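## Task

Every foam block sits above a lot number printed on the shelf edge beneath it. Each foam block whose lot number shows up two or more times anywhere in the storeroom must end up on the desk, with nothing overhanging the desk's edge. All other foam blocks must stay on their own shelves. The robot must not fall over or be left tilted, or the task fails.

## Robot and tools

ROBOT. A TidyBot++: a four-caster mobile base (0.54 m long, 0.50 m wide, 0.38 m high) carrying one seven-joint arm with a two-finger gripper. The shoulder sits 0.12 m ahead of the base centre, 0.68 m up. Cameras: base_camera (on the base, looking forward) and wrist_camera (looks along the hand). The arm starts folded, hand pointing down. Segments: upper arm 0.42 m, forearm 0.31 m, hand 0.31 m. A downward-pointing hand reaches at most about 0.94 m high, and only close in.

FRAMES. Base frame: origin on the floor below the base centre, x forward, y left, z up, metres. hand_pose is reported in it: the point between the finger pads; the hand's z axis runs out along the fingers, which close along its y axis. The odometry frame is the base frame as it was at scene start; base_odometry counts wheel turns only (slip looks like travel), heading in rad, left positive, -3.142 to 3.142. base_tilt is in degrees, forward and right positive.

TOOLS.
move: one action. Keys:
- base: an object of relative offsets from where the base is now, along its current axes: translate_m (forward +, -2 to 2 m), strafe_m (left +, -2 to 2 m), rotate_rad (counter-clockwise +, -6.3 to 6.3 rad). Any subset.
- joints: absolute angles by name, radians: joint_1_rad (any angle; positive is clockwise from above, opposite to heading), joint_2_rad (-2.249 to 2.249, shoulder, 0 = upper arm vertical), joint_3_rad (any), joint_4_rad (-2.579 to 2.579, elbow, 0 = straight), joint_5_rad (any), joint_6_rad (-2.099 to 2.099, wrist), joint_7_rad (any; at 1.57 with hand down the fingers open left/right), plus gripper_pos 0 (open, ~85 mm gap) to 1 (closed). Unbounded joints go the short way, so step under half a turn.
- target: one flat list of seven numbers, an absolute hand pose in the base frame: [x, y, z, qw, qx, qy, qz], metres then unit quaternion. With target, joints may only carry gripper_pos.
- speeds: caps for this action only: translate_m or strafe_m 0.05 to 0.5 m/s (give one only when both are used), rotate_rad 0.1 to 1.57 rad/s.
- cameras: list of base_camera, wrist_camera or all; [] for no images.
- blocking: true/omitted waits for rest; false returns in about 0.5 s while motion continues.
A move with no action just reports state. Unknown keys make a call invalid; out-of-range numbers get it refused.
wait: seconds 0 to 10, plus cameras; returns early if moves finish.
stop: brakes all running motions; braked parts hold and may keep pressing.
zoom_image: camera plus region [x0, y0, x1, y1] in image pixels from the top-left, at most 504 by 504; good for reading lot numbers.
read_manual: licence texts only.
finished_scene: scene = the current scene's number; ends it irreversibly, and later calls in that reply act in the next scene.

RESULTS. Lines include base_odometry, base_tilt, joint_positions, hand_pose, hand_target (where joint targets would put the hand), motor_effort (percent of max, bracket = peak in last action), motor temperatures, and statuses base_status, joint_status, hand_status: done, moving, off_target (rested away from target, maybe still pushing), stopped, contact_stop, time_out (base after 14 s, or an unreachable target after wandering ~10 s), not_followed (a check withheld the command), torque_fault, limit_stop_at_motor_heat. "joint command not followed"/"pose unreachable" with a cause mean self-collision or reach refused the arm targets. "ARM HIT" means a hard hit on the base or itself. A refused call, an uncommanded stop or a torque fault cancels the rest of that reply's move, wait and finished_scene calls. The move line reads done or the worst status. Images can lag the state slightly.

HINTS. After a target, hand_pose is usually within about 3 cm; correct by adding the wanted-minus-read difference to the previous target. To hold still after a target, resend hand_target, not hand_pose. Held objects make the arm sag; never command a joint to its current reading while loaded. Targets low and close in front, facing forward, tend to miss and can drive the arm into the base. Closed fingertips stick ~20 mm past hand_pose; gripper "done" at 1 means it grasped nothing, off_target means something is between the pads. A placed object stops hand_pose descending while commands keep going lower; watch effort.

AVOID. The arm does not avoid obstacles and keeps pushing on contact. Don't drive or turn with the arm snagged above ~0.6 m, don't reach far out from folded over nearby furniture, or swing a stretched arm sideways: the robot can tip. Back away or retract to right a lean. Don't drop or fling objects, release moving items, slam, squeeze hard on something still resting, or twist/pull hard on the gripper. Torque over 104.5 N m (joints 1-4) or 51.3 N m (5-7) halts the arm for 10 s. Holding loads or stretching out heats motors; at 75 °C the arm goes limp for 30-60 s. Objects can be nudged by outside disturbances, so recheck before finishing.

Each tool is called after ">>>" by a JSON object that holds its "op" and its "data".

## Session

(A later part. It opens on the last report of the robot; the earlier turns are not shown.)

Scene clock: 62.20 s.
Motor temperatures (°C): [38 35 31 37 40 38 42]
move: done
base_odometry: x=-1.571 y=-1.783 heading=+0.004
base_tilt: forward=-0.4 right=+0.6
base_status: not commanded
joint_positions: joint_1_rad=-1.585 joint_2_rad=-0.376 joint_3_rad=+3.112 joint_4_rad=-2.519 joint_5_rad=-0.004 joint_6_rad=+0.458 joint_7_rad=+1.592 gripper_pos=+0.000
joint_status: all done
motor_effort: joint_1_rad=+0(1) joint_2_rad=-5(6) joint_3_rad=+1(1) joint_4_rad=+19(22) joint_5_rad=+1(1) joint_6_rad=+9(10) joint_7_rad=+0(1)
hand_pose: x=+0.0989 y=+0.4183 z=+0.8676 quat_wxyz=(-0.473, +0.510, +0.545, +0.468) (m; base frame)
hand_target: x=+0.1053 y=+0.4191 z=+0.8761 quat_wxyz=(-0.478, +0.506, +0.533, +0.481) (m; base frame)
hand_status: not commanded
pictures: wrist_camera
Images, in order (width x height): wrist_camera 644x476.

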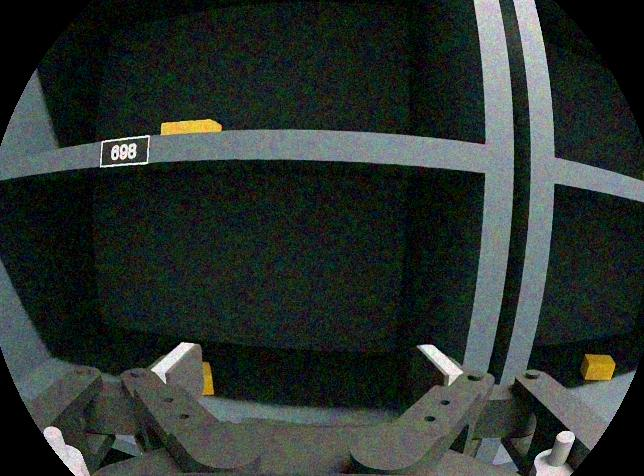

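>>> {"op": "zoom_image", "data": {"camera": "wrist_camera", "region": [95, 130, 155, 170]}}

>>> {"op": "move", "data": {"base": {"translate_m":-0.85}, "cameras": ["wrist_camera"]}}

>>> {"op": "move", "data": {"joints": {"joint_6_rad":0.08}, "cameras": ["wrist_camera"]}}

>>> {"op": "move", "data": {"joints": {"joint_6_rad":0.4,"joint_1_rad":-2.8}, "cameras": ["wrist_camera"]}}

>>> {"op": "move", "data": {"joints": {"joint_6_rad":0.5,"joint_1_rad":-1.57}, "base": {"translate_m":1.75}, "cameras": ["wrist_camera"]}}

>>> {"op": "move", "data": {"base": {"translate_m":0.8}, "cameras": ["wrist_camera"]}}

Scaled by 8.400.

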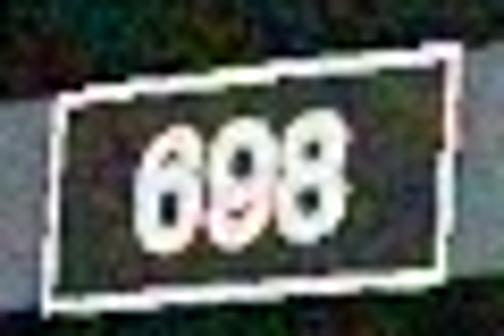

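Scene clock: 66.03 s.
Motor temperatures (°C): [38 35 31 37 40 38 42]
move: done
base_odometry: x=-2.421 y=-1.786 heading=+0.004
base_tilt: forward=-0.4 right=+0.6
base_status: done
joint_positions: joint_1_rad=-1.585 joint_2_rad=-0.376 joint_3_rad=+3.112 joint_4_rad=-2.519 joint_5_rad=-0.004 joint_6_rad=+0.459 joint_7_rad=+1.592 gripper_pos=+0.000
joint_status: not commanded
motor_effort: joint_1_rad=+0(1) joint_2_rad=-5(7) joint_3_rad=+1(2) joint_4_rad=+20(20) joint_5_rad=+1(1) joint_6_rad=+9(9) joint_7_rad=+0(1)
hand_pose: x=+0.0989 y=+0.4183 z=+0.8678 quat_wxyz=(-0.473, +0.510, +0.545, +0.469) (m; base frame)
hand_target: x=+0.1053 y=+0.4191 z=+0.8761 quat_wxyz=(-0.478, +0.506, +0.533, +0.481) (m; base frame)
hand_status: not commanded
pictures: wrist_camera
Images, in order (width x height): wrist_camera 644x476.

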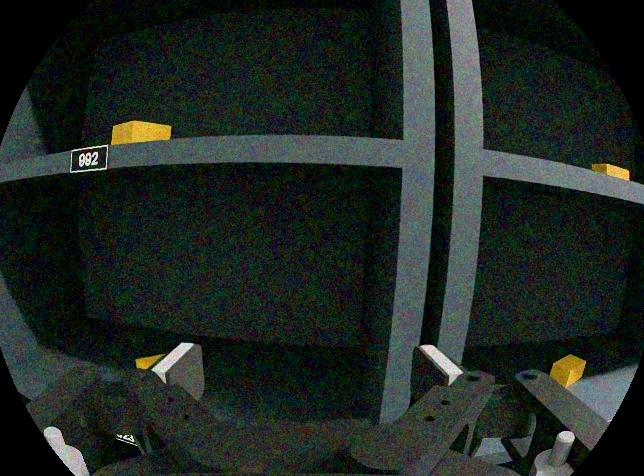

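Scene clock: 66.83 s.
Motor temperatures (°C): [38 35 31 37 40 38 42]
move: done
base_odometry: x=-2.421 y=-1.786 heading=+0.004
base_tilt: forward=-0.4 right=+0.6
base_status: not commanded
joint_positions: joint_1_rad=-1.585 joint_2_rad=-0.376 joint_3_rad=+3.112 joint_4_rad=-2.519 joint_5_rad=-0.004 joint_6_rad=+0.108 joint_7_rad=+1.592 gripper_pos=+0.000
joint_status: all done
motor_effort: joint_1_rad=+0(1) joint_2_rad=-5(7) joint_3_rad=+1(1) joint_4_rad=+20(21) joint_5_rad=+1(1) joint_6_rad=+7(10) joint_7_rad=+0(1)
hand_pose: x=+0.1008 y=+0.3874 z=+0.7635 quat_wxyz=(-0.373, +0.582, +0.621, +0.370) (m; base frame)
hand_target: x=+0.1071 y=+0.3820 z=+0.7518 quat_wxyz=(-0.359, +0.593, +0.623, +0.362) (m; base frame)
hand_status: not commanded
pictures: wrist_camera
Images, in order (width x height): wrist_camera 644x476.

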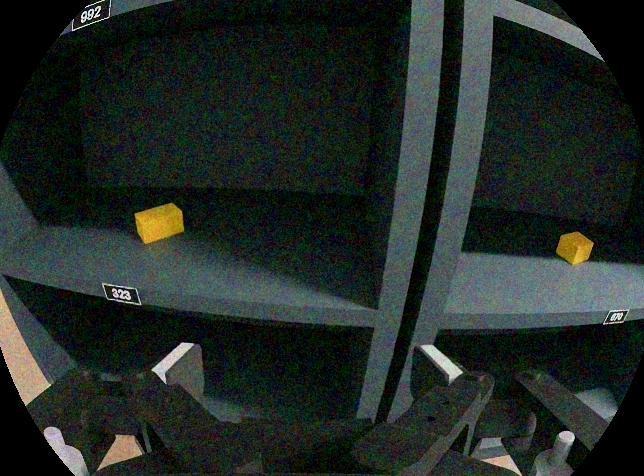

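Scene clock: 69.33 s.
Motor temperatures (°C): [38 35 31 37 40 38 42]
move: done
base_odometry: x=-2.421 y=-1.786 heading=+0.004
base_tilt: forward=-0.4 right=+0.6
base_status: not commanded
joint_positions: joint_1_rad=-2.781 joint_2_rad=-0.376 joint_3_rad=+3.112 joint_4_rad=-2.519 joint_5_rad=-0.004 joint_6_rad=+0.342 joint_7_rad=+1.592 gripper_pos=+0.000
joint_status: all done
motor_effort: joint_1_rad=+0(2) joint_2_rad=-5(6) joint_3_rad=+1(1) joint_4_rad=+19(20) joint_5_rad=+1(1) joint_6_rad=+8(10) joint_7_rad=+0(1)
hand_pose: x=-0.2717 y=+0.1325 z=+0.8319 quat_wxyz=(-0.611, +0.121, +0.774, +0.113) (m; base frame)
hand_target: x=-0.2766 y=+0.1261 z=+0.8453 quat_wxyz=(-0.631, +0.111, +0.760, +0.110) (m; base frame)
hand_status: not commanded
pictures: wrist_camera
Images, in order (width x height): wrist_camera 644x476.

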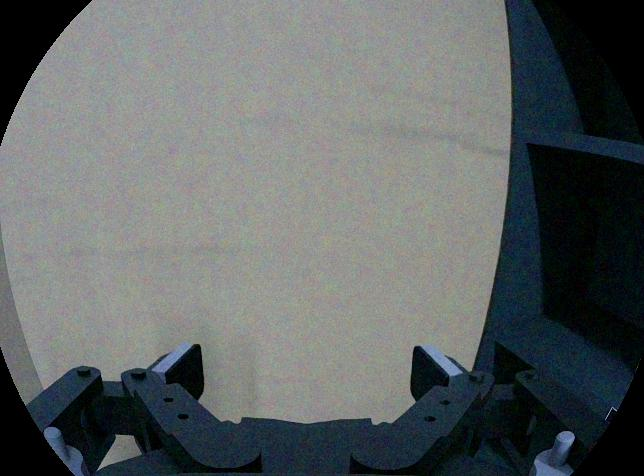

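Scene clock: 74.37 s.
Motor temperatures (°C): [38 35 31 37 40 38 42]
move: done
base_odometry: x=-0.671 y=-1.779 heading=+0.004
base_tilt: forward=-0.3 right=+0.6
base_status: done
joint_positions: joint_1_rad=-1.587 joint_2_rad=-0.376 joint_3_rad=+3.112 joint_4_rad=-2.519 joint_5_rad=-0.004 joint_6_rad=+0.444 joint_7_rad=+1.592 gripper_pos=+0.000
joint_status: all done
motor_effort: joint_1_rad=-1(2) joint_2_rad=-6(8) joint_3_rad=+1(2) joint_4_rad=+19(21) joint_5_rad=+1(1) joint_6_rad=+9(10) joint_7_rad=+0(1)
hand_pose: x=+0.0980 y=+0.4177 z=+0.8630 quat_wxyz=(-0.470, +0.512, +0.549, +0.464) (m; base frame)
hand_target: x=+0.1053 y=+0.4191 z=+0.8761 quat_wxyz=(-0.478, +0.506, +0.533, +0.481) (m; base frame)
hand_status: not commanded
pictures: wrist_camera
Images, in order (width x height): wrist_camera 644x476.

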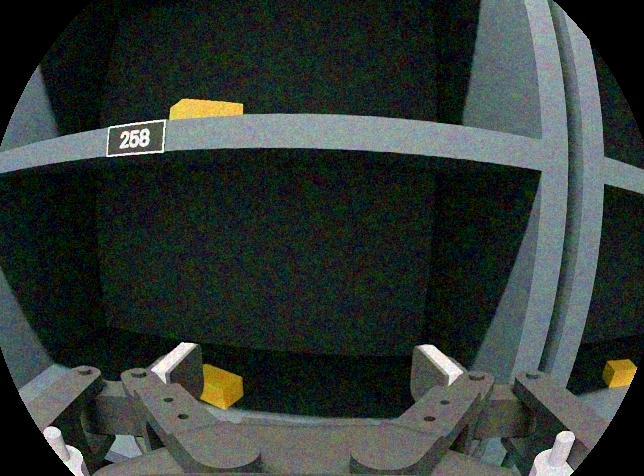

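Scene clock: 77.33 s.
Motor temperatures (°C): [38 35 31 37 40 38 42]
move: done
base_odometry: x=+0.129 y=-1.776 heading=+0.004
base_tilt: forward=-0.3 right=+0.6
base_status: done
joint_positions: joint_1_rad=-1.587 joint_2_rad=-0.376 joint_3_rad=+3.112 joint_4_rad=-2.519 joint_5_rad=-0.004 joint_6_rad=+0.445 joint_7_rad=+1.592 gripper_pos=+0.000
joint_status: not commanded
motor_effort: joint_1_rad=+0(1) joint_2_rad=-6(7) joint_3_rad=+1(2) joint_4_rad=+19(21) joint_5_rad=+1(1) joint_6_rad=+9(10) joint_7_rad=+0(1)
hand_pose: x=+0.0982 y=+0.4177 z=+0.8632 quat_wxyz=(-0.470, +0.512, +0.549, +0.464) (m; base frame)
hand_target: x=+0.1053 y=+0.4191 z=+0.8761 quat_wxyz=(-0.478, +0.506, +0.533, +0.481) (m; base frame)
hand_status: not commanded
pictures: wrist_camera
Images, in order (width x height): wrist_camera 644x476.

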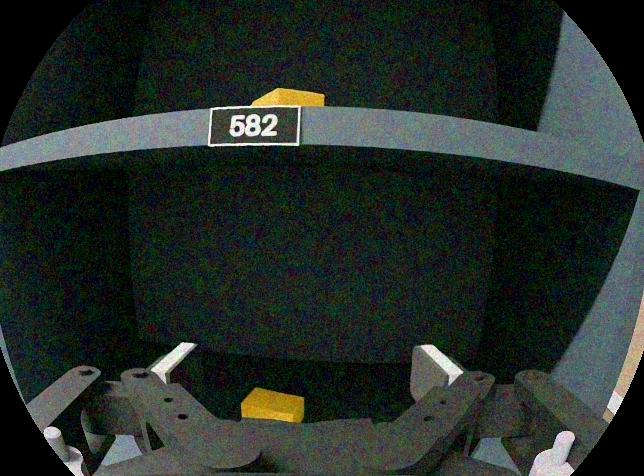

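>>> {"op": "move", "data": {"base": {"translate_m":-2.0,"strafe_m":0.25}, "cameras": []}}

>>> {"op": "move", "data": {"target": [0.12,0.42,1.2,0.43,-0.56,-0.56,-0.43], "cameras": ["wrist_camera"]}}

Scene clock: 83.50 s.
Motor temperatures (°C): [38 35 31 37 40 38 42]
move: done
base_odometry: x=-1.872 y=-1.534 heading=+0.004
base_tilt: forward=-0.4 right=+0.6
base_status: done
joint_positions: joint_1_rad=-1.586 joint_2_rad=-0.376 joint_3_rad=+3.112 joint_4_rad=-2.519 joint_5_rad=-0.004 joint_6_rad=+0.449 joint_7_rad=+1.592 gripper_pos=+0.000
joint_status: not commanded
motor_effort: joint_1_rad=+0(1) joint_2_rad=-6(7) joint_3_rad=+1(2) joint_4_rad=+20(21) joint_5_rad=+1(1) joint_6_rad=+9(10) joint_7_rad=+0(1)
hand_pose: x=+0.0985 y=+0.4179 z=+0.8645 quat_wxyz=(-0.471, +0.512, +0.547, +0.466) (m; base frame)
hand_target: x=+0.1053 y=+0.4191 z=+0.8761 quat_wxyz=(-0.478, +0.506, +0.533, +0.481) (m; base frame)
hand_status: not commanded
pictures: none
No camera images: "cameras" was empty.

Scene clock: 86.80 s.
Motor temperatures (°C): [38 35 31 37 40 38 42]
move: done
base_odometry: x=-1.872 y=-1.534 heading=+0.004
base_tilt: forward=-0.4 right=+0.6
base_status: not commanded
joint_positions: joint_1_rad=-0.787 joint_2_rad=-0.337 joint_3_rad=+2.861 joint_4_rad=-1.165 joint_5_rad=-0.578 joint_6_rad=-1.012 joint_7_rad=+1.933 gripper_pos=+0.000
joint_status: not commanded
motor_effort: joint_1_rad=+0(7) joint_2_rad=-3(39) joint_3_rad=+3(17) joint_4_rad=+18(78) joint_5_rad=-2(24) joint_6_rad=+8(47) joint_7_rad=+0(9)
hand_pose: x=+0.1307 y=+0.4159 z=+1.2195 quat_wxyz=(-0.428, +0.558, +0.544, +0.457) (m; base frame)
hand_target: x=+0.1200 y=+0.4200 z=+1.2000 quat_wxyz=(-0.431, +0.561, +0.561, +0.431) (m; base frame)
hand_status: done (0.023 m and 3.6 deg from the pose sent, 0.336 m and 8.4 deg at the start)
pictures: wrist_camera
Images, in order (width x height): wrist_camera 644x476.

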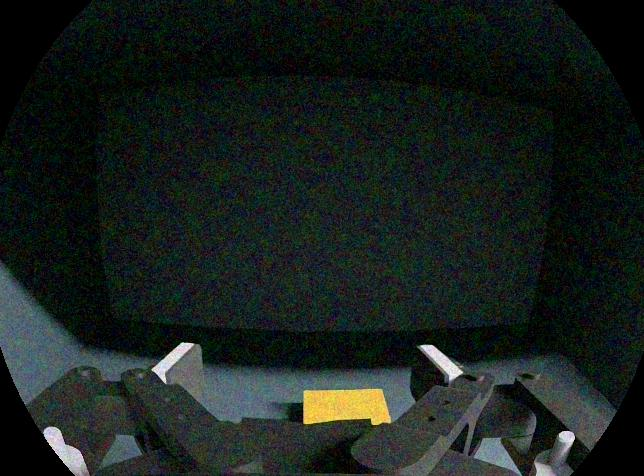

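>>> {"op": "move", "data": {"target": [0.12,0.4,1.27,0.299,-0.641,-0.641,-0.299], "cameras": ["wrist_camera"]}}

Scene clock: 97.93 s.
Motor temperatures (°C): [38 35 30 37 40 38 42]
move: time_out
base_odometry: x=-1.872 y=-1.534 heading=+0.004
base_tilt: forward=-0.4 right=+0.6
base_status: not commanded
joint_positions: joint_1_rad=-5.881 joint_2_rad=-0.120 joint_3_rad=+1.857 joint_4_rad=+0.155 joint_5_rad=+0.118 joint_6_rad=-2.015 joint_7_rad=+2.141 gripper_pos=+0.000
joint_status: not commanded
motor_effort: joint_1_rad=-1(2) joint_2_rad=+5(13) joint_3_rad=+1(3) joint_4_rad=+2(18) joint_5_rad=+2(4) joint_6_rad=+9(10) joint_7_rad=+0(1)
hand_pose: x=+0.2159 y=+0.1985 z=+1.3301 quat_wxyz=(+0.024, -0.600, -0.509, -0.616) (m; base frame)
hand_target: x=+0.2150 y=+0.1985 z=+1.3301 quat_wxyz=(+0.025, -0.599, -0.510, -0.616) (m; base frame)
hand_status: time_out (0.231 m and 51.1 deg from the pose sent, 0.054 m and 27.6 deg at the start; a joint's target at an end of its range on 198 of 300 steps)
pictures: wrist_camera
Images, in order (width x height): wrist_camera 644x476.

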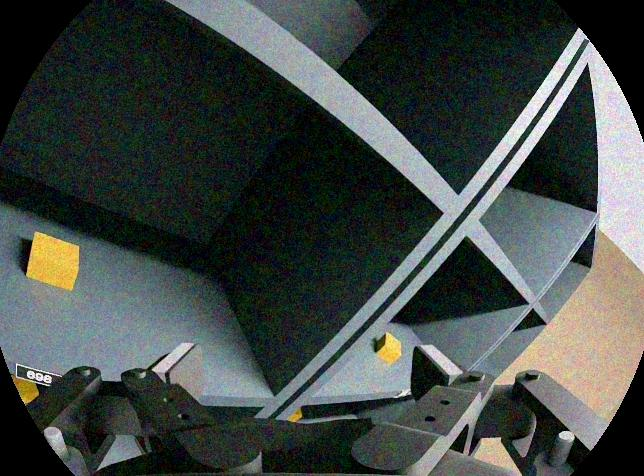

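>>> {"op": "move", "data": {"joints": {"joint_1_rad":-1.57,"joint_2_rad":-0.054,"joint_3_rad":3.14,"joint_4_rad":-0.654,"joint_5_rad":0,"joint_6_rad":-1.49,"joint_7_rad":1.57}, "cameras": ["wrist_camera"]}}

Scene clock: 101.40 s.
Motor temperatures (°C): [38 35 30 37 40 38 42]
move: done
base_odometry: x=-1.872 y=-1.534 heading=+0.004
base_tilt: forward=-0.4 right=+0.6
base_status: not commanded
joint_positions: joint_1_rad=-7.834 joint_2_rad=-0.074 joint_3_rad=+3.123 joint_4_rad=-0.626 joint_5_rad=+0.070 joint_6_rad=-1.547 joint_7_rad=+1.615 gripper_pos=+0.000
joint_status: all done
motor_effort: joint_1_rad=-1(2) joint_2_rad=-11(12) joint_3_rad=+1(2) joint_4_rad=+14(15) joint_5_rad=+1(2) joint_6_rad=+8(10) joint_7_rad=+0(1)
hand_pose: x=+0.1395 y=+0.4017 z=+1.2127 quat_wxyz=(+0.321, -0.612, -0.614, -0.382) (m; base frame)
hand_target: x=+0.1173 y=+0.4250 z=+1.2069 quat_wxyz=(+0.355, -0.612, -0.612, -0.355) (m; base frame)
hand_status: not commanded
pictures: wrist_camera
Images, in order (width x height): wrist_camera 644x476.

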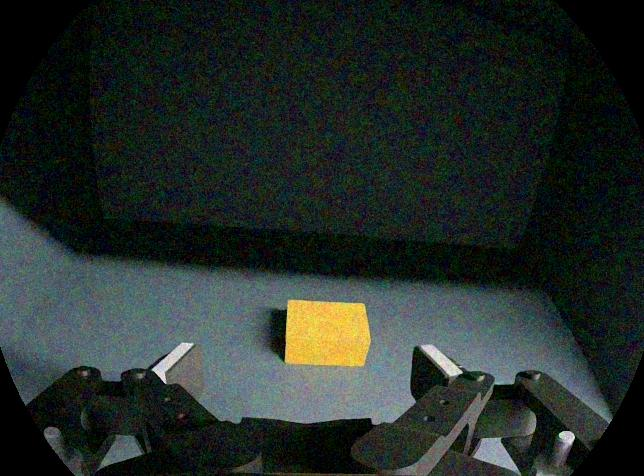

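>>> {"op": "move", "data": {"joints": {"joint_1_rad":-1.59,"joint_2_rad":-0.199,"joint_4_rad":-1.43,"joint_5_rad":-0.05,"joint_6_rad":-0.69,"joint_7_rad":1.55}, "cameras": ["wrist_camera"]}}

Scene clock: 104.63 s.
Motor temperatures (°C): [38 35 30 37 40 38 42]
move: done
base_odometry: x=-1.872 y=-1.534 heading=+0.004
base_tilt: forward=-0.4 right=+0.6
base_status: not commanded
joint_positions: joint_1_rad=-7.853 joint_2_rad=-0.186 joint_3_rad=+3.123 joint_4_rad=-1.399 joint_5_rad=+0.020 joint_6_rad=-0.747 joint_7_rad=+1.593 gripper_pos=+0.000
joint_status: all done
motor_effort: joint_1_rad=+0(2) joint_2_rad=-14(16) joint_3_rad=+0(1) joint_4_rad=+22(22) joint_5_rad=+1(2) joint_6_rad=+8(10) joint_7_rad=+0(1)
hand_pose: x=+0.1118 y=+0.5042 z=+1.0870 quat_wxyz=(+0.385, -0.573, -0.601, -0.403) (m; base frame)
hand_target: x=+0.0971 y=+0.5052 z=+1.0925 quat_wxyz=(+0.430, -0.584, -0.575, -0.379) (m; base frame)
hand_status: not commanded
pictures: wrist_camera
Images, in order (width x height): wrist_camera 644x476.

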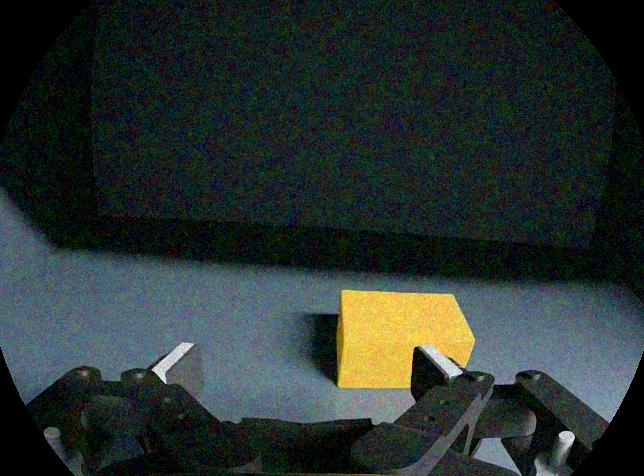

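>>> {"op": "move", "data": {"base": {"translate_m":0.056}, "joints": {"joint_7_rad":1.53,"joint_5_rad":-0.07}, "cameras": ["wrist_camera"]}}

Scene clock: 106.17 s.
Motor temperatures (°C): [38 35 30 37 40 38 42]
move: done
base_odometry: x=-1.816 y=-1.534 heading=+0.005
base_tilt: forward=-0.3 right=+0.6
base_status: done
joint_positions: joint_1_rad=-7.859 joint_2_rad=-0.190 joint_3_rad=+3.134 joint_4_rad=-1.401 joint_5_rad=-0.007 joint_6_rad=-0.744 joint_7_rad=+1.569 gripper_pos=+0.000
joint_status: all done
motor_effort: joint_1_rad=+0(2) joint_2_rad=-14(14) joint_3_rad=+0(2) joint_4_rad=+21(22) joint_5_rad=+1(1) joint_6_rad=+8(9) joint_7_rad=+0(1)
hand_pose: x=+0.1093 y=+0.5031 z=+1.0894 quat_wxyz=(+0.400, -0.583, -0.589, -0.391) (m; base frame)
hand_target: x=+0.0932 y=+0.5050 z=+1.0927 quat_wxyz=(+0.440, -0.591, -0.567, -0.368) (m; base frame)
hand_status: not commanded
pictures: wrist_camera
Images, in order (width x height): wrist_camera 644x476.

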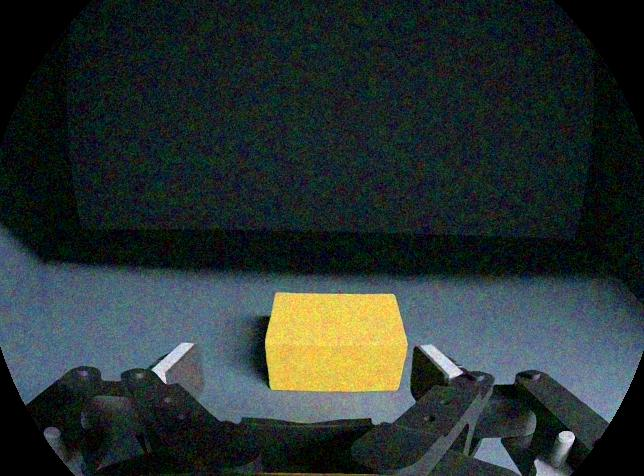

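>>> {"op": "move", "data": {"base": {"translate_m":0.06}, "joints": {"joint_1_rad":-1.58,"joint_2_rad":-0.173,"joint_4_rad":-1.713,"joint_6_rad":-0.26,"gripper_pos":1}, "cameras": ["wrist_camera"]}}

Scene clock: 109.43 s.
Motor temperatures (°C): [38 35 30 37 40 38 42]
move: done
base_odometry: x=-1.756 y=-1.533 heading=+0.005
base_tilt: forward=-0.3 right=+0.6
base_status: done
joint_positions: joint_1_rad=-7.860 joint_2_rad=-0.189 joint_3_rad=+3.138 joint_4_rad=-1.683 joint_5_rad=-0.007 joint_6_rad=-0.318 joint_7_rad=+1.569 gripper_pos=+0.999
joint_status: all done
motor_effort: joint_1_rad=+0(2) joint_2_rad=-15(16) joint_3_rad=+0(3) joint_4_rad=+22(24) joint_5_rad=+1(1) joint_6_rad=+9(10) joint_7_rad=+0(1)
hand_pose: x=+0.1116 y=+0.5366 z=+1.0446 quat_wxyz=(+0.441, -0.556, -0.557, -0.432) (m; base frame)
hand_target: x=+0.1061 y=+0.5448 z=+1.0355 quat_wxyz=(+0.470, -0.576, -0.530, -0.408) (m; base frame)
hand_status: not commanded
pictures: wrist_camera
Images, in order (width x height): wrist_camera 644x476.

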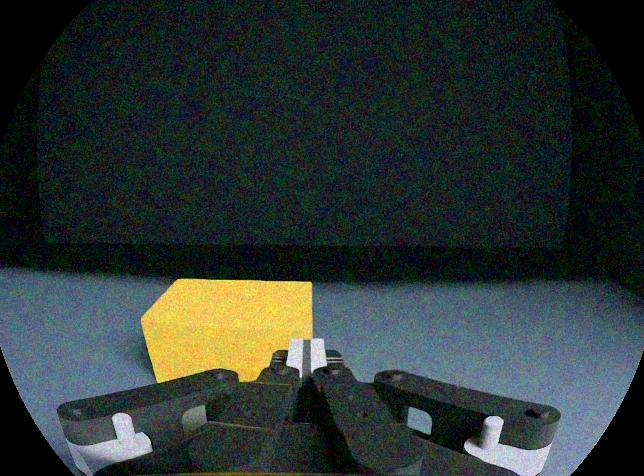

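>>> {"op": "move", "data": {"base": {"translate_m":-0.013}, "joints": {"joint_2_rad":-0.153,"joint_4_rad":-1.733}, "cameras": []}}

>>> {"op": "move", "data": {"base": {"strafe_m":0.12}, "speeds": {"strafe_m":0.1}, "cameras": ["wrist_camera"]}}

Scene clock: 110.37 s.
Motor temperatures (°C): [38 35 30 37 40 38 42]
move: done
base_odometry: x=-1.770 y=-1.534 heading=+0.005
base_tilt: forward=-0.4 right=+0.6
base_status: done
joint_positions: joint_1_rad=-7.861 joint_2_rad=-0.171 joint_3_rad=+3.137 joint_4_rad=-1.704 joint_5_rad=-0.007 joint_6_rad=-0.313 joint_7_rad=+1.569 gripper_pos=+0.999
joint_status: all done
motor_effort: joint_1_rad=+0(2) joint_2_rad=-16(17) joint_3_rad=+0(4) joint_4_rad=+23(24) joint_5_rad=+1(1) joint_6_rad=+9(10) joint_7_rad=+0(1)
hand_pose: x=+0.1105 y=+0.5419 z=+1.0238 quat_wxyz=(+0.431, -0.562, -0.565, -0.422) (m; base frame)
hand_target: x=+0.1060 y=+0.5502 z=+1.0122 quat_wxyz=(+0.458, -0.585, -0.538, -0.397) (m; base frame)
hand_status: not commanded
pictures: none
No camera images: "cameras" was empty.

Scene clock: 112.17 s.
Motor temperatures (°C): [38 35 30 37 40 38 42]
move: done
base_odometry: x=-1.770 y=-1.413 heading=+0.005
base_tilt: forward=-0.4 right=+0.6
base_status: done
joint_positions: joint_1_rad=-7.861 joint_2_rad=-0.164 joint_3_rad=+3.137 joint_4_rad=-1.705 joint_5_rad=-0.007 joint_6_rad=-0.312 joint_7_rad=+1.569 gripper_pos=+0.999
joint_status: not commanded
motor_effort: joint_1_rad=-1(1) joint_2_rad=-16(18) joint_3_rad=+0(1) joint_4_rad=+22(24) joint_5_rad=+0(1) joint_6_rad=+8(9) joint_7_rad=+0(1)
hand_pose: x=+0.1104 y=+0.5443 z=+1.0201 quat_wxyz=(+0.430, -0.564, -0.567, -0.420) (m; base frame)
hand_target: x=+0.1060 y=+0.5502 z=+1.0122 quat_wxyz=(+0.458, -0.585, -0.538, -0.397) (m; base frame)
hand_status: not commanded
pictures: wrist_camera
Images, in order (width x height): wrist_camera 644x476.

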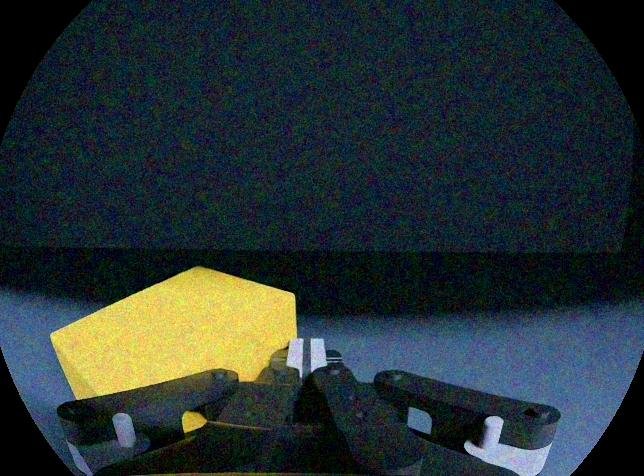

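>>> {"op": "move", "data": {"base": {"strafe_m":-0.15}, "cameras": []}}

>>> {"op": "move", "data": {"base": {"translate_m":-0.459}, "joints": {"joint_1_rad":-1.1,"joint_2_rad":-0.01,"joint_4_rad":-1.36,"joint_6_rad":-0.56,"gripper_pos":0}, "cameras": ["wrist_camera"]}}

Scene clock: 114.57 s.
Motor temperatures (°C): [38 35 30 37 40 38 42]
move: done
base_odometry: x=-1.769 y=-1.563 heading=+0.005
base_tilt: forward=-0.3 right=+0.6
base_status: done
joint_positions: joint_1_rad=-7.861 joint_2_rad=-0.165 joint_3_rad=+3.137 joint_4_rad=-1.705 joint_5_rad=-0.007 joint_6_rad=-0.310 joint_7_rad=+1.569 gripper_pos=+0.999
joint_status: not commanded
motor_effort: joint_1_rad=+0(2) joint_2_rad=-15(19) joint_3_rad=+0(2) joint_4_rad=+23(23) joint_5_rad=+1(1) joint_6_rad=+8(9) joint_7_rad=+0(1)
hand_pose: x=+0.1105 y=+0.5443 z=+1.0203 quat_wxyz=(+0.430, -0.564, -0.566, -0.420) (m; base frame)
hand_target: x=+0.1060 y=+0.5502 z=+1.0122 quat_wxyz=(+0.458, -0.585, -0.538, -0.397) (m; base frame)
hand_status: not commanded
pictures: none
No camera images: "cameras" was empty.

Scene clock: 117.00 s.
Motor temperatures (°C): [38 35 30 37 40 38 42]
move: done
base_odometry: x=-2.228 y=-1.566 heading=+0.005
base_tilt: forward=-0.4 right=+0.6
base_status: done
joint_positions: joint_1_rad=-7.401 joint_2_rad=-0.035 joint_3_rad=+3.140 joint_4_rad=-1.374 joint_5_rad=-0.007 joint_6_rad=-0.512 joint_7_rad=+1.569 gripper_pos=+0.000
joint_status: all done
motor_effort: joint_1_rad=-1(4) joint_2_rad=-20(20) joint_3_rad=+0(2) joint_4_rad=+22(24) joint_5_rad=+1(1) joint_6_rad=+9(10) joint_7_rad=+0(1)
hand_pose: x=+0.3743 y=+0.5322 z=+1.0892 quat_wxyz=(+0.323, -0.678, -0.422, -0.508) (m; base frame)
hand_target: x=+0.3770 y=+0.5374 z=+1.0682 quat_wxyz=(+0.339, -0.711, -0.401, -0.468) (m; base frame)
hand_status: not commanded
pictures: wrist_camera
Images, in order (width x height): wrist_camera 644x476.

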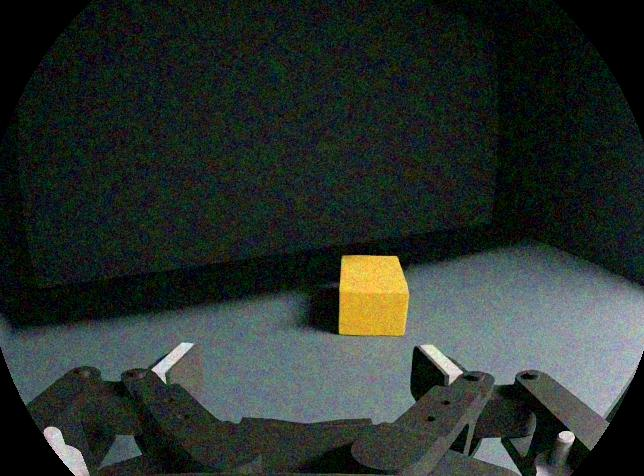

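>>> {"op": "move", "data": {"base": {"translate_m":0.073,"strafe_m":0.015}, "joints": {"joint_2_rad":-0.015,"joint_4_rad":-1.59,"joint_6_rad":-0.24}, "cameras": ["wrist_camera"]}}

Scene clock: 119.27 s.
Motor temperatures (°C): [38 35 30 37 40 38 42]
move: done
base_odometry: x=-2.155 y=-1.550 heading=+0.006
base_tilt: forward=-0.3 right=+0.6
base_status: done
joint_positions: joint_1_rad=-7.395 joint_2_rad=-0.024 joint_3_rad=+3.140 joint_4_rad=-1.563 joint_5_rad=-0.008 joint_6_rad=-0.297 joint_7_rad=+1.569 gripper_pos=+0.000
joint_status: all done
motor_effort: joint_1_rad=-1(2) joint_2_rad=-20(23) joint_3_rad=+0(2) joint_4_rad=+23(24) joint_5_rad=+1(1) joint_6_rad=+8(9) joint_7_rad=+0(1)
hand_pose: x=+0.3841 y=+0.5433 z=+1.0307 quat_wxyz=(+0.324, -0.676, -0.417, -0.514) (m; base frame)
hand_target: x=+0.3890 y=+0.5471 z=+1.0262 quat_wxyz=(+0.356, -0.690, -0.380, -0.503) (m; base frame)
hand_status: not commanded
pictures: wrist_camera
Images, in order (width x height): wrist_camera 644x476.

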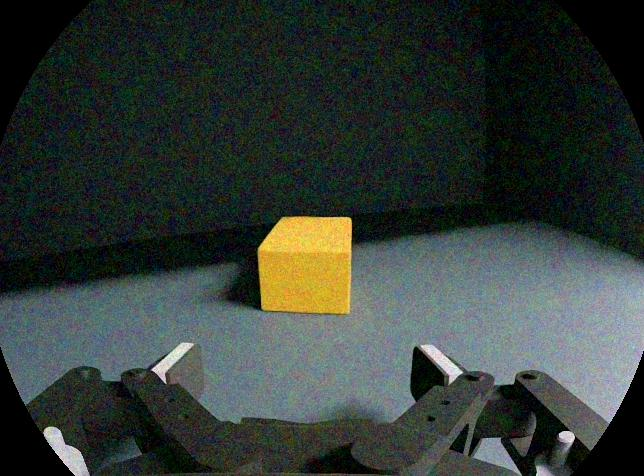

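>>> {"op": "move", "data": {"base": {"translate_m":0.073,"strafe_m":0.137}, "speeds": {"translate_m":0.15}, "cameras": ["wrist_camera"]}}

Scene clock: 121.20 s.
Motor temperatures (°C): [38 35 30 37 40 38 42]
move: done
base_odometry: x=-2.083 y=-1.413 heading=+0.005
base_tilt: forward=-0.3 right=+0.6
base_status: done
joint_positions: joint_1_rad=-7.395 joint_2_rad=-0.022 joint_3_rad=+3.140 joint_4_rad=-1.563 joint_5_rad=-0.008 joint_6_rad=-0.294 joint_7_rad=+1.569 gripper_pos=+0.000
joint_status: not commanded
motor_effort: joint_1_rad=+0(2) joint_2_rad=-20(24) joint_3_rad=+0(3) joint_4_rad=+23(24) joint_5_rad=+1(1) joint_6_rad=+9(9) joint_7_rad=+0(1)
hand_pose: x=+0.3845 y=+0.5440 z=+1.0306 quat_wxyz=(+0.324, -0.676, -0.417, -0.514) (m; base frame)
hand_target: x=+0.3890 y=+0.5471 z=+1.0262 quat_wxyz=(+0.356, -0.690, -0.380, -0.503) (m; base frame)
hand_status: not commanded
pictures: wrist_camera
Images, in order (width x height): wrist_camera 644x476.

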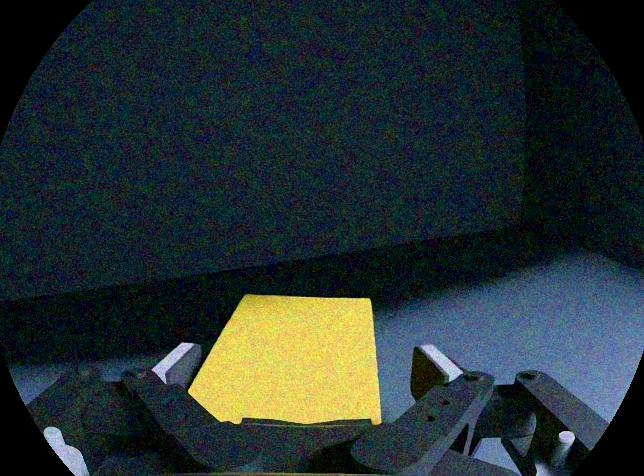

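>>> {"op": "move", "data": {"joints": {"gripper_pos":0.45}, "cameras": ["wrist_camera"]}}

Scene clock: 122.23 s.
Motor temperatures (°C): [38 35 30 37 40 38 42]
move: off_target
base_odometry: x=-2.083 y=-1.413 heading=+0.005
base_tilt: forward=-0.3 right=+0.6
base_status: not commanded
joint_positions: joint_1_rad=-7.395 joint_2_rad=-0.022 joint_3_rad=+3.140 joint_4_rad=-1.564 joint_5_rad=-0.008 joint_6_rad=-0.291 joint_7_rad=+1.569 gripper_pos=+0.386
joint_status: gripper_pos off_target (ended at +0.386, target +0.450)
motor_effort: joint_1_rad=+0(1) joint_2_rad=-21(21) joint_3_rad=+0(0) joint_4_rad=+22(23) joint_5_rad=+1(1) joint_6_rad=+8(9) joint_7_rad=+0(1)
hand_pose: x=+0.3846 y=+0.5441 z=+1.0312 quat_wxyz=(+0.325, -0.675, -0.417, -0.515) (m; base frame)
hand_target: x=+0.3890 y=+0.5471 z=+1.0262 quat_wxyz=(+0.356, -0.690, -0.380, -0.503) (m; base frame)
hand_status: not commanded
pictures: wrist_camera
Images, in order (width x height): wrist_camera 644x476.

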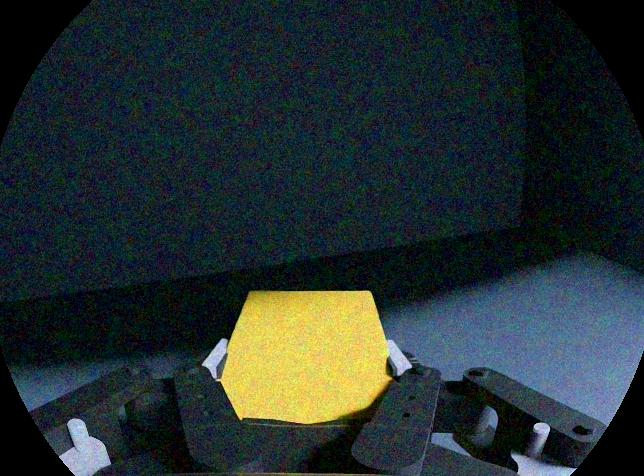

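>>> {"op": "move", "data": {"joints": {"gripper_pos":0.65}, "cameras": []}}

>>> {"op": "move", "data": {"joints": {"joint_2_rad":-0.08,"joint_4_rad":-1.43,"joint_6_rad":-0.42}, "cameras": []}}

>>> {"op": "move", "data": {"base": {"strafe_m":-0.28,"translate_m":-0.14}, "cameras": ["wrist_camera"]}}

Scene clock: 123.10 s.
Motor temperatures (°C): [38 35 30 37 40 38 42]
move: off_target
base_odometry: x=-2.083 y=-1.413 heading=+0.005
base_tilt: forward=-0.3 right=+0.6
base_status: not commanded
joint_positions: joint_1_rad=-7.395 joint_2_rad=-0.022 joint_3_rad=+3.140 joint_4_rad=-1.564 joint_5_rad=-0.008 joint_6_rad=-0.291 joint_7_rad=+1.569 gripper_pos=+0.386
joint_status: gripper_pos off_target (ended at +0.386, target +0.650)
motor_effort: joint_1_rad=+0(1) joint_2_rad=-20(21) joint_3_rad=+0(0) joint_4_rad=+22(23) joint_5_rad=+1(1) joint_6_rad=+8(9) joint_7_rad=+0(1)
hand_pose: x=+0.3846 y=+0.5441 z=+1.0312 quat_wxyz=(+0.325, -0.675, -0.417, -0.515) (m; base frame)
hand_target: x=+0.3890 y=+0.5471 z=+1.0262 quat_wxyz=(+0.356, -0.690, -0.380, -0.503) (m; base frame)
hand_status: not commanded
pictures: none
No camera images: "cameras" was empty.

Scene clock: 124.47 s.
Motor temperatures (°C): [38 35 30 37 40 38 42]
move: done
base_odometry: x=-2.083 y=-1.413 heading=+0.005
base_tilt: forward=-0.3 right=+0.6
base_status: not commanded
joint_positions: joint_1_rad=-7.395 joint_2_rad=-0.084 joint_3_rad=+3.140 joint_4_rad=-1.437 joint_5_rad=-0.008 joint_6_rad=-0.375 joint_7_rad=+1.569 gripper_pos=+0.386
joint_status: all done
motor_effort: joint_1_rad=-1(1) joint_2_rad=-19(24) joint_3_rad=+0(1) joint_4_rad=+22(25) joint_5_rad=+1(1) joint_6_rad=+9(10) joint_7_rad=+0(1)
hand_pose: x=+0.3727 y=+0.5204 z=+1.1205 quat_wxyz=(+0.347, -0.647, -0.400, -0.549) (m; base frame)
hand_target: x=+0.3713 y=+0.5203 z=+1.1088 quat_wxyz=(+0.368, -0.675, -0.378, -0.516) (m; base frame)
hand_status: not commanded
pictures: none
No camera images: "cameras" was empty.

Scene clock: 126.47 s.
Motor temperatures (°C): [38 35 30 37 40 38 42]
move: done
base_odometry: x=-2.221 y=-1.694 heading=+0.006
base_tilt: forward=-0.3 right=+0.6
base_status: done
joint_positions: joint_1_rad=-7.394 joint_2_rad=-0.094 joint_3_rad=+3.140 joint_4_rad=-1.436 joint_5_rad=-0.008 joint_6_rad=-0.378 joint_7_rad=+1.569 gripper_pos=+0.386
joint_status: not commanded
motor_effort: joint_1_rad=-1(2) joint_2_rad=-17(23) joint_3_rad=+0(2) joint_4_rad=+22(24) joint_5_rad=+1(1) joint_6_rad=+9(10) joint_7_rad=+0(1)
hand_pose: x=+0.3715 y=+0.5162 z=+1.1251 quat_wxyz=(+0.347, -0.645, -0.398, -0.552) (m; base frame)
hand_target: x=+0.3713 y=+0.5203 z=+1.1088 quat_wxyz=(+0.368, -0.675, -0.378, -0.516) (m; base frame)
hand_status: not commanded
pictures: wrist_camera
Images, in order (width x height): wrist_camera 644x476.

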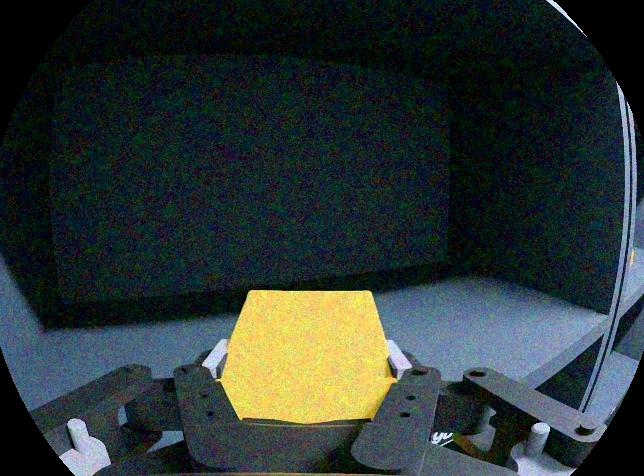

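>>> {"op": "move", "data": {"base": {"translate_m":2.0,"strafe_m":-0.02}, "joints": {"joint_1_rad":-1.57,"joint_2_rad":-0.35}, "cameras": []}}

>>> {"op": "move", "data": {"base": {"translate_m":1.59}, "cameras": []}}

>>> {"op": "move", "data": {"base": {"strafe_m":1.75}, "cameras": []}}

>>> {"op": "move", "data": {"base": {"translate_m":-1.3}}}

Scene clock: 132.33 s.
Motor temperatures (°C): [38 35 30 37 40 38 42]
move: done
base_odometry: x=-0.221 y=-1.702 heading=+0.006
base_tilt: forward=-0.3 right=+0.6
base_status: done
joint_positions: joint_1_rad=-7.856 joint_2_rad=-0.356 joint_3_rad=+3.147 joint_4_rad=-1.436 joint_5_rad=-0.042 joint_6_rad=-0.380 joint_7_rad=+1.567 gripper_pos=+0.388
joint_status: all done
motor_effort: joint_1_rad=+0(18) joint_2_rad=-7(19) joint_3_rad=+1(24) joint_4_rad=+20(24) joint_5_rad=+1(12) joint_6_rad=+8(10) joint_7_rad=+0(1)
hand_pose: x=+0.1154 y=+0.4397 z=+1.2593 quat_wxyz=(+0.542, -0.479, -0.464, -0.512) (m; base frame)
hand_target: x=+0.1082 y=+0.4433 z=+1.2475 quat_wxyz=(+0.550, -0.499, -0.464, -0.482) (m; base frame)
hand_status: not commanded
pictures: none
No camera images: "cameras" was empty.

Scene clock: 140.20 s.
Motor temperatures (°C): [38 35 30 37 40 38 42]
move: time_out
base_odometry: x=+1.349 y=-1.692 heading=+0.006
base_tilt: forward=-0.4 right=+0.6
base_status: translate_m time_out (by the wheels' count: +1.569 of +1.590)
joint_positions: joint_1_rad=-7.846 joint_2_rad=-0.348 joint_3_rad=+3.144 joint_4_rad=-1.423 joint_5_rad=-0.062 joint_6_rad=-0.401 joint_7_rad=+1.564 gripper_pos=+0.396
joint_status: not commanded
motor_effort: joint_1_rad=+0(40) joint_2_rad=-8(14) joint_3_rad=+1(56) joint_4_rad=+21(24) joint_5_rad=+1(20) joint_6_rad=+8(12) joint_7_rad=+0(1)
hand_pose: x=+0.1153 y=+0.4427 z=+1.2568 quat_wxyz=(+0.543, -0.487, -0.464, -0.503) (m; base frame)
hand_target: x=+0.1082 y=+0.4433 z=+1.2475 quat_wxyz=(+0.550, -0.499, -0.464, -0.482) (m; base frame)
hand_status: not commanded
pictures: none
No camera images: "cameras" was empty.

not run: a stop that you did not command came earlier in this reply.

not run: a stop that you did not command came earlier in this reply.

>>> {"op": "wait", "data": {"seconds": 0}}

Scene clock: 140.30 s.
Motor temperatures (°C): [38 35 30 37 40 38 42]
base_odometry: x=+1.349 y=-1.692 heading=+0.006
base_tilt: forward=-0.3 right=+0.6
base_status: translate_m time_out (by the wheels' count: +1.569 of +1.590)
joint_positions: joint_1_rad=-7.846 joint_2_rad=-0.348 joint_3_rad=+3.144 joint_4_rad=-1.423 joint_5_rad=-0.062 joint_6_rad=-0.401 joint_7_rad=+1.564 gripper_pos=+0.396
joint_status: not commanded
motor_effort: joint_1_rad=+0(40) joint_2_rad=-8(14) joint_3_rad=+1(56) joint_4_rad=+21(24) joint_5_rad=+0(20) joint_6_rad=+9(12) joint_7_rad=-1(1)
hand_pose: x=+0.1153 y=+0.4427 z=+1.2568 quat_wxyz=(+0.543, -0.487, -0.464, -0.503) (m; base frame)
hand_target: x=+0.1082 y=+0.4433 z=+1.2475 quat_wxyz=(+0.550, -0.499, -0.464, -0.482) (m; base frame)
hand_status: not commanded
pictures: base_camera, wrist_camera
Images, in order (width x height): base_camera 644x364, wrist_camera 644x476.

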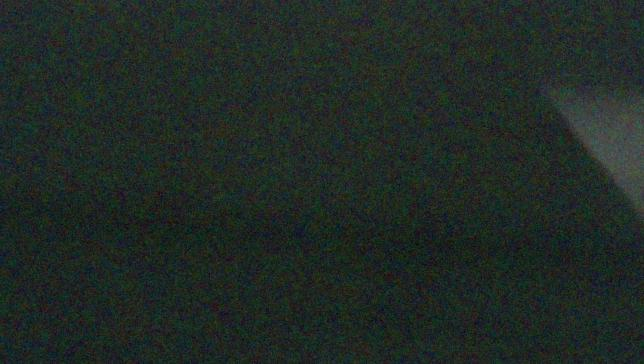

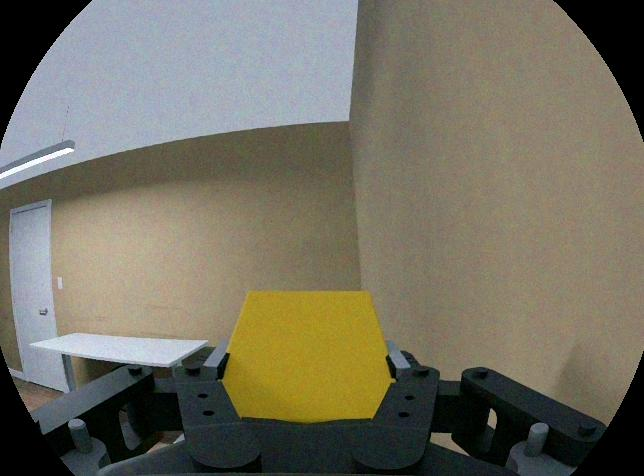

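>>> {"op": "move", "data": {"base": {"translate_m":-0.2}, "joints": {"joint_1_rad":-1.57}, "cameras": ["wrist_camera"]}}

>>> {"op": "move", "data": {"base": {"strafe_m":0.8}}}

Scene clock: 142.27 s.
Motor temperatures (°C): [38 35 30 37 40 38 42]
move: done
base_odometry: x=+1.148 y=-1.693 heading=+0.006
base_tilt: forward=-0.3 right=+0.6
base_status: done
joint_positions: joint_1_rad=-7.846 joint_2_rad=-0.350 joint_3_rad=+3.140 joint_4_rad=-1.423 joint_5_rad=-0.062 joint_6_rad=-0.401 joint_7_rad=+1.564 gripper_pos=+0.396
joint_status: all done
motor_effort: joint_1_rad=-1(2) joint_2_rad=-7(10) joint_3_rad=+0(4) joint_4_rad=+21(22) joint_5_rad=+1(1) joint_6_rad=+9(10) joint_7_rad=+0(1)
hand_pose: x=+0.1126 y=+0.4420 z=+1.2573 quat_wxyz=(+0.544, -0.485, -0.465, -0.502) (m; base frame)
hand_target: x=+0.1081 y=+0.4433 z=+1.2475 quat_wxyz=(+0.550, -0.499, -0.464, -0.482) (m; base frame)
hand_status: not commanded
pictures: wrist_camera
Images, in order (width x height): wrist_camera 644x476.

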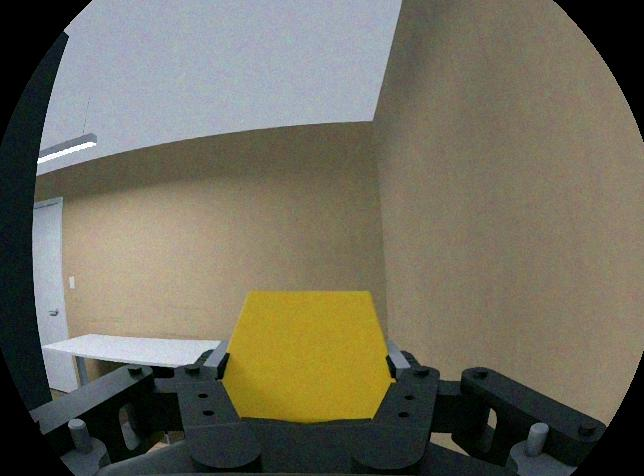

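Scene clock: 145.27 s.
Motor temperatures (°C): [38 35 30 37 40 38 42]
move: done
base_odometry: x=+1.144 y=-0.893 heading=+0.006
base_tilt: forward=-0.3 right=+0.6
base_status: done
joint_positions: joint_1_rad=-7.846 joint_2_rad=-0.350 joint_3_rad=+3.140 joint_4_rad=-1.423 joint_5_rad=-0.062 joint_6_rad=-0.401 joint_7_rad=+1.564 gripper_pos=+0.396
joint_status: not commanded
motor_effort: joint_1_rad=-1(1) joint_2_rad=-7(12) joint_3_rad=+1(2) joint_4_rad=+20(22) joint_5_rad=+0(1) joint_6_rad=+9(10) joint_7_rad=+0(1)
hand_pose: x=+0.1126 y=+0.4417 z=+1.2574 quat_wxyz=(+0.544, -0.485, -0.465, -0.503) (m; base frame)
hand_target: x=+0.1081 y=+0.4433 z=+1.2475 quat_wxyz=(+0.550, -0.499, -0.464, -0.482) (m; base frame)
hand_status: not commanded
pictures: base_camera, wrist_camera
Images, in order (width x height): base_camera 644x364, wrist_camera 644x476.

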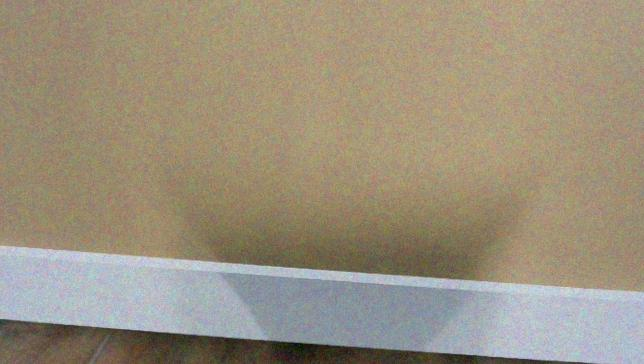

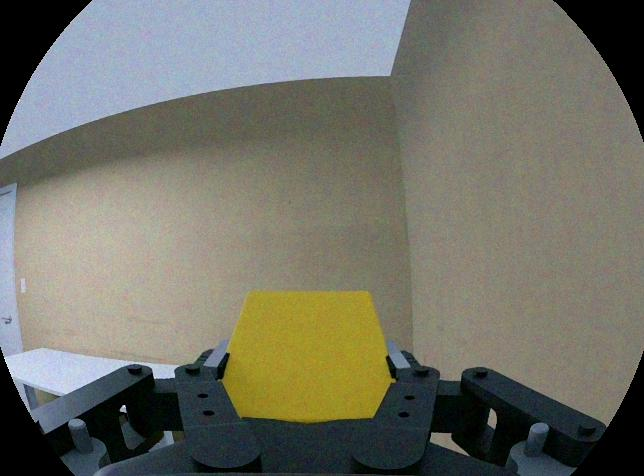

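>>> {"op": "move", "data": {"base": {"strafe_m":1.0}, "cameras": ["wrist_camera"]}}

>>> {"op": "move", "data": {"base": {"translate_m":-0.8}, "cameras": ["wrist_camera"]}}

Scene clock: 148.83 s.
Motor temperatures (°C): [38 35 30 37 40 38 42]
move: done
base_odometry: x=+1.137 y=+0.107 heading=+0.007
base_tilt: forward=-0.3 right=+0.6
base_status: done
joint_positions: joint_1_rad=-7.846 joint_2_rad=-0.350 joint_3_rad=+3.140 joint_4_rad=-1.423 joint_5_rad=-0.062 joint_6_rad=-0.401 joint_7_rad=+1.564 gripper_pos=+0.396
joint_status: not commanded
motor_effort: joint_1_rad=+0(1) joint_2_rad=-7(11) joint_3_rad=+1(2) joint_4_rad=+22(22) joint_5_rad=+0(1) joint_6_rad=+9(10) joint_7_rad=+0(1)
hand_pose: x=+0.1126 y=+0.4416 z=+1.2575 quat_wxyz=(+0.544, -0.485, -0.465, -0.503) (m; base frame)
hand_target: x=+0.1081 y=+0.4433 z=+1.2475 quat_wxyz=(+0.550, -0.499, -0.464, -0.482) (m; base frame)
hand_status: not commanded
pictures: wrist_camera
Images, in order (width x height): wrist_camera 644x476.

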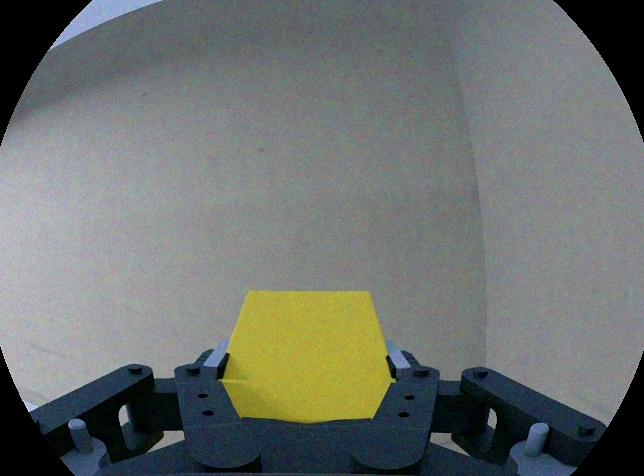

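Scene clock: 151.83 s.
Motor temperatures (°C): [38 35 30 37 40 38 42]
move: done
base_odometry: x=+0.337 y=+0.102 heading=+0.006
base_tilt: forward=-0.4 right=+0.6
base_status: done
joint_positions: joint_1_rad=-7.846 joint_2_rad=-0.350 joint_3_rad=+3.141 joint_4_rad=-1.423 joint_5_rad=-0.062 joint_6_rad=-0.401 joint_7_rad=+1.564 gripper_pos=+0.396
joint_status: not commanded
motor_effort: joint_1_rad=+0(2) joint_2_rad=-8(9) joint_3_rad=+1(3) joint_4_rad=+21(22) joint_5_rad=+1(1) joint_6_rad=+10(10) joint_7_rad=+0(1)
hand_pose: x=+0.1130 y=+0.4417 z=+1.2575 quat_wxyz=(+0.544, -0.485, -0.464, -0.503) (m; base frame)
hand_target: x=+0.1081 y=+0.4433 z=+1.2475 quat_wxyz=(+0.550, -0.499, -0.464, -0.482) (m; base frame)
hand_status: not commanded
pictures: wrist_camera
Images, in order (width x height): wrist_camera 644x476.

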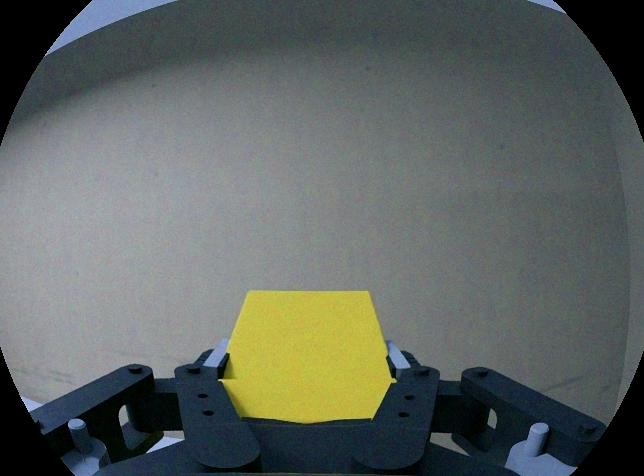

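>>> {"op": "move", "data": {"base": {"translate_m":-0.3}, "joints": {"joint_6_rad":-1.2}, "cameras": ["wrist_camera"]}}

Scene clock: 153.90 s.
Motor temperatures (°C): [38 35 30 37 40 38 42]
move: done
base_odometry: x=+0.037 y=+0.100 heading=+0.006
base_tilt: forward=-0.4 right=+0.6
base_status: done
joint_positions: joint_1_rad=-7.846 joint_2_rad=-0.350 joint_3_rad=+3.139 joint_4_rad=-1.423 joint_5_rad=-0.062 joint_6_rad=-1.156 joint_7_rad=+1.564 gripper_pos=+0.396
joint_status: all done
motor_effort: joint_1_rad=-1(2) joint_2_rad=-6(8) joint_3_rad=+1(3) joint_4_rad=+20(22) joint_5_rad=+0(1) joint_6_rad=+7(10) joint_7_rad=+0(1)
hand_pose: x=+0.1018 y=+0.3779 z=+1.0373 quat_wxyz=(+0.333, -0.637, -0.632, -0.290) (m; base frame)
hand_target: x=+0.0969 y=+0.3688 z=+1.0231 quat_wxyz=(+0.325, -0.653, -0.631, -0.264) (m; base frame)
hand_status: not commanded
pictures: wrist_camera
Images, in order (width x height): wrist_camera 644x476.

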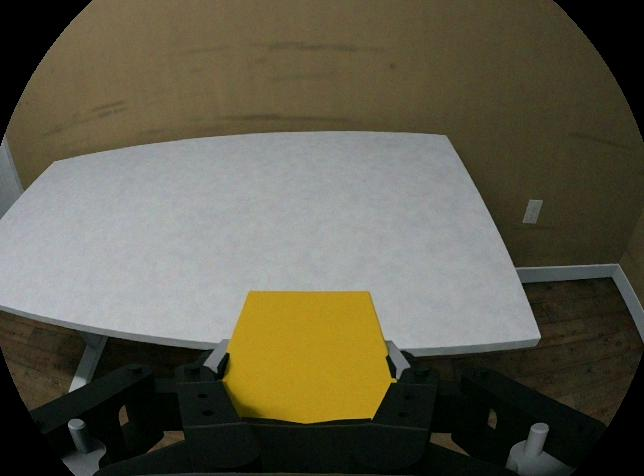

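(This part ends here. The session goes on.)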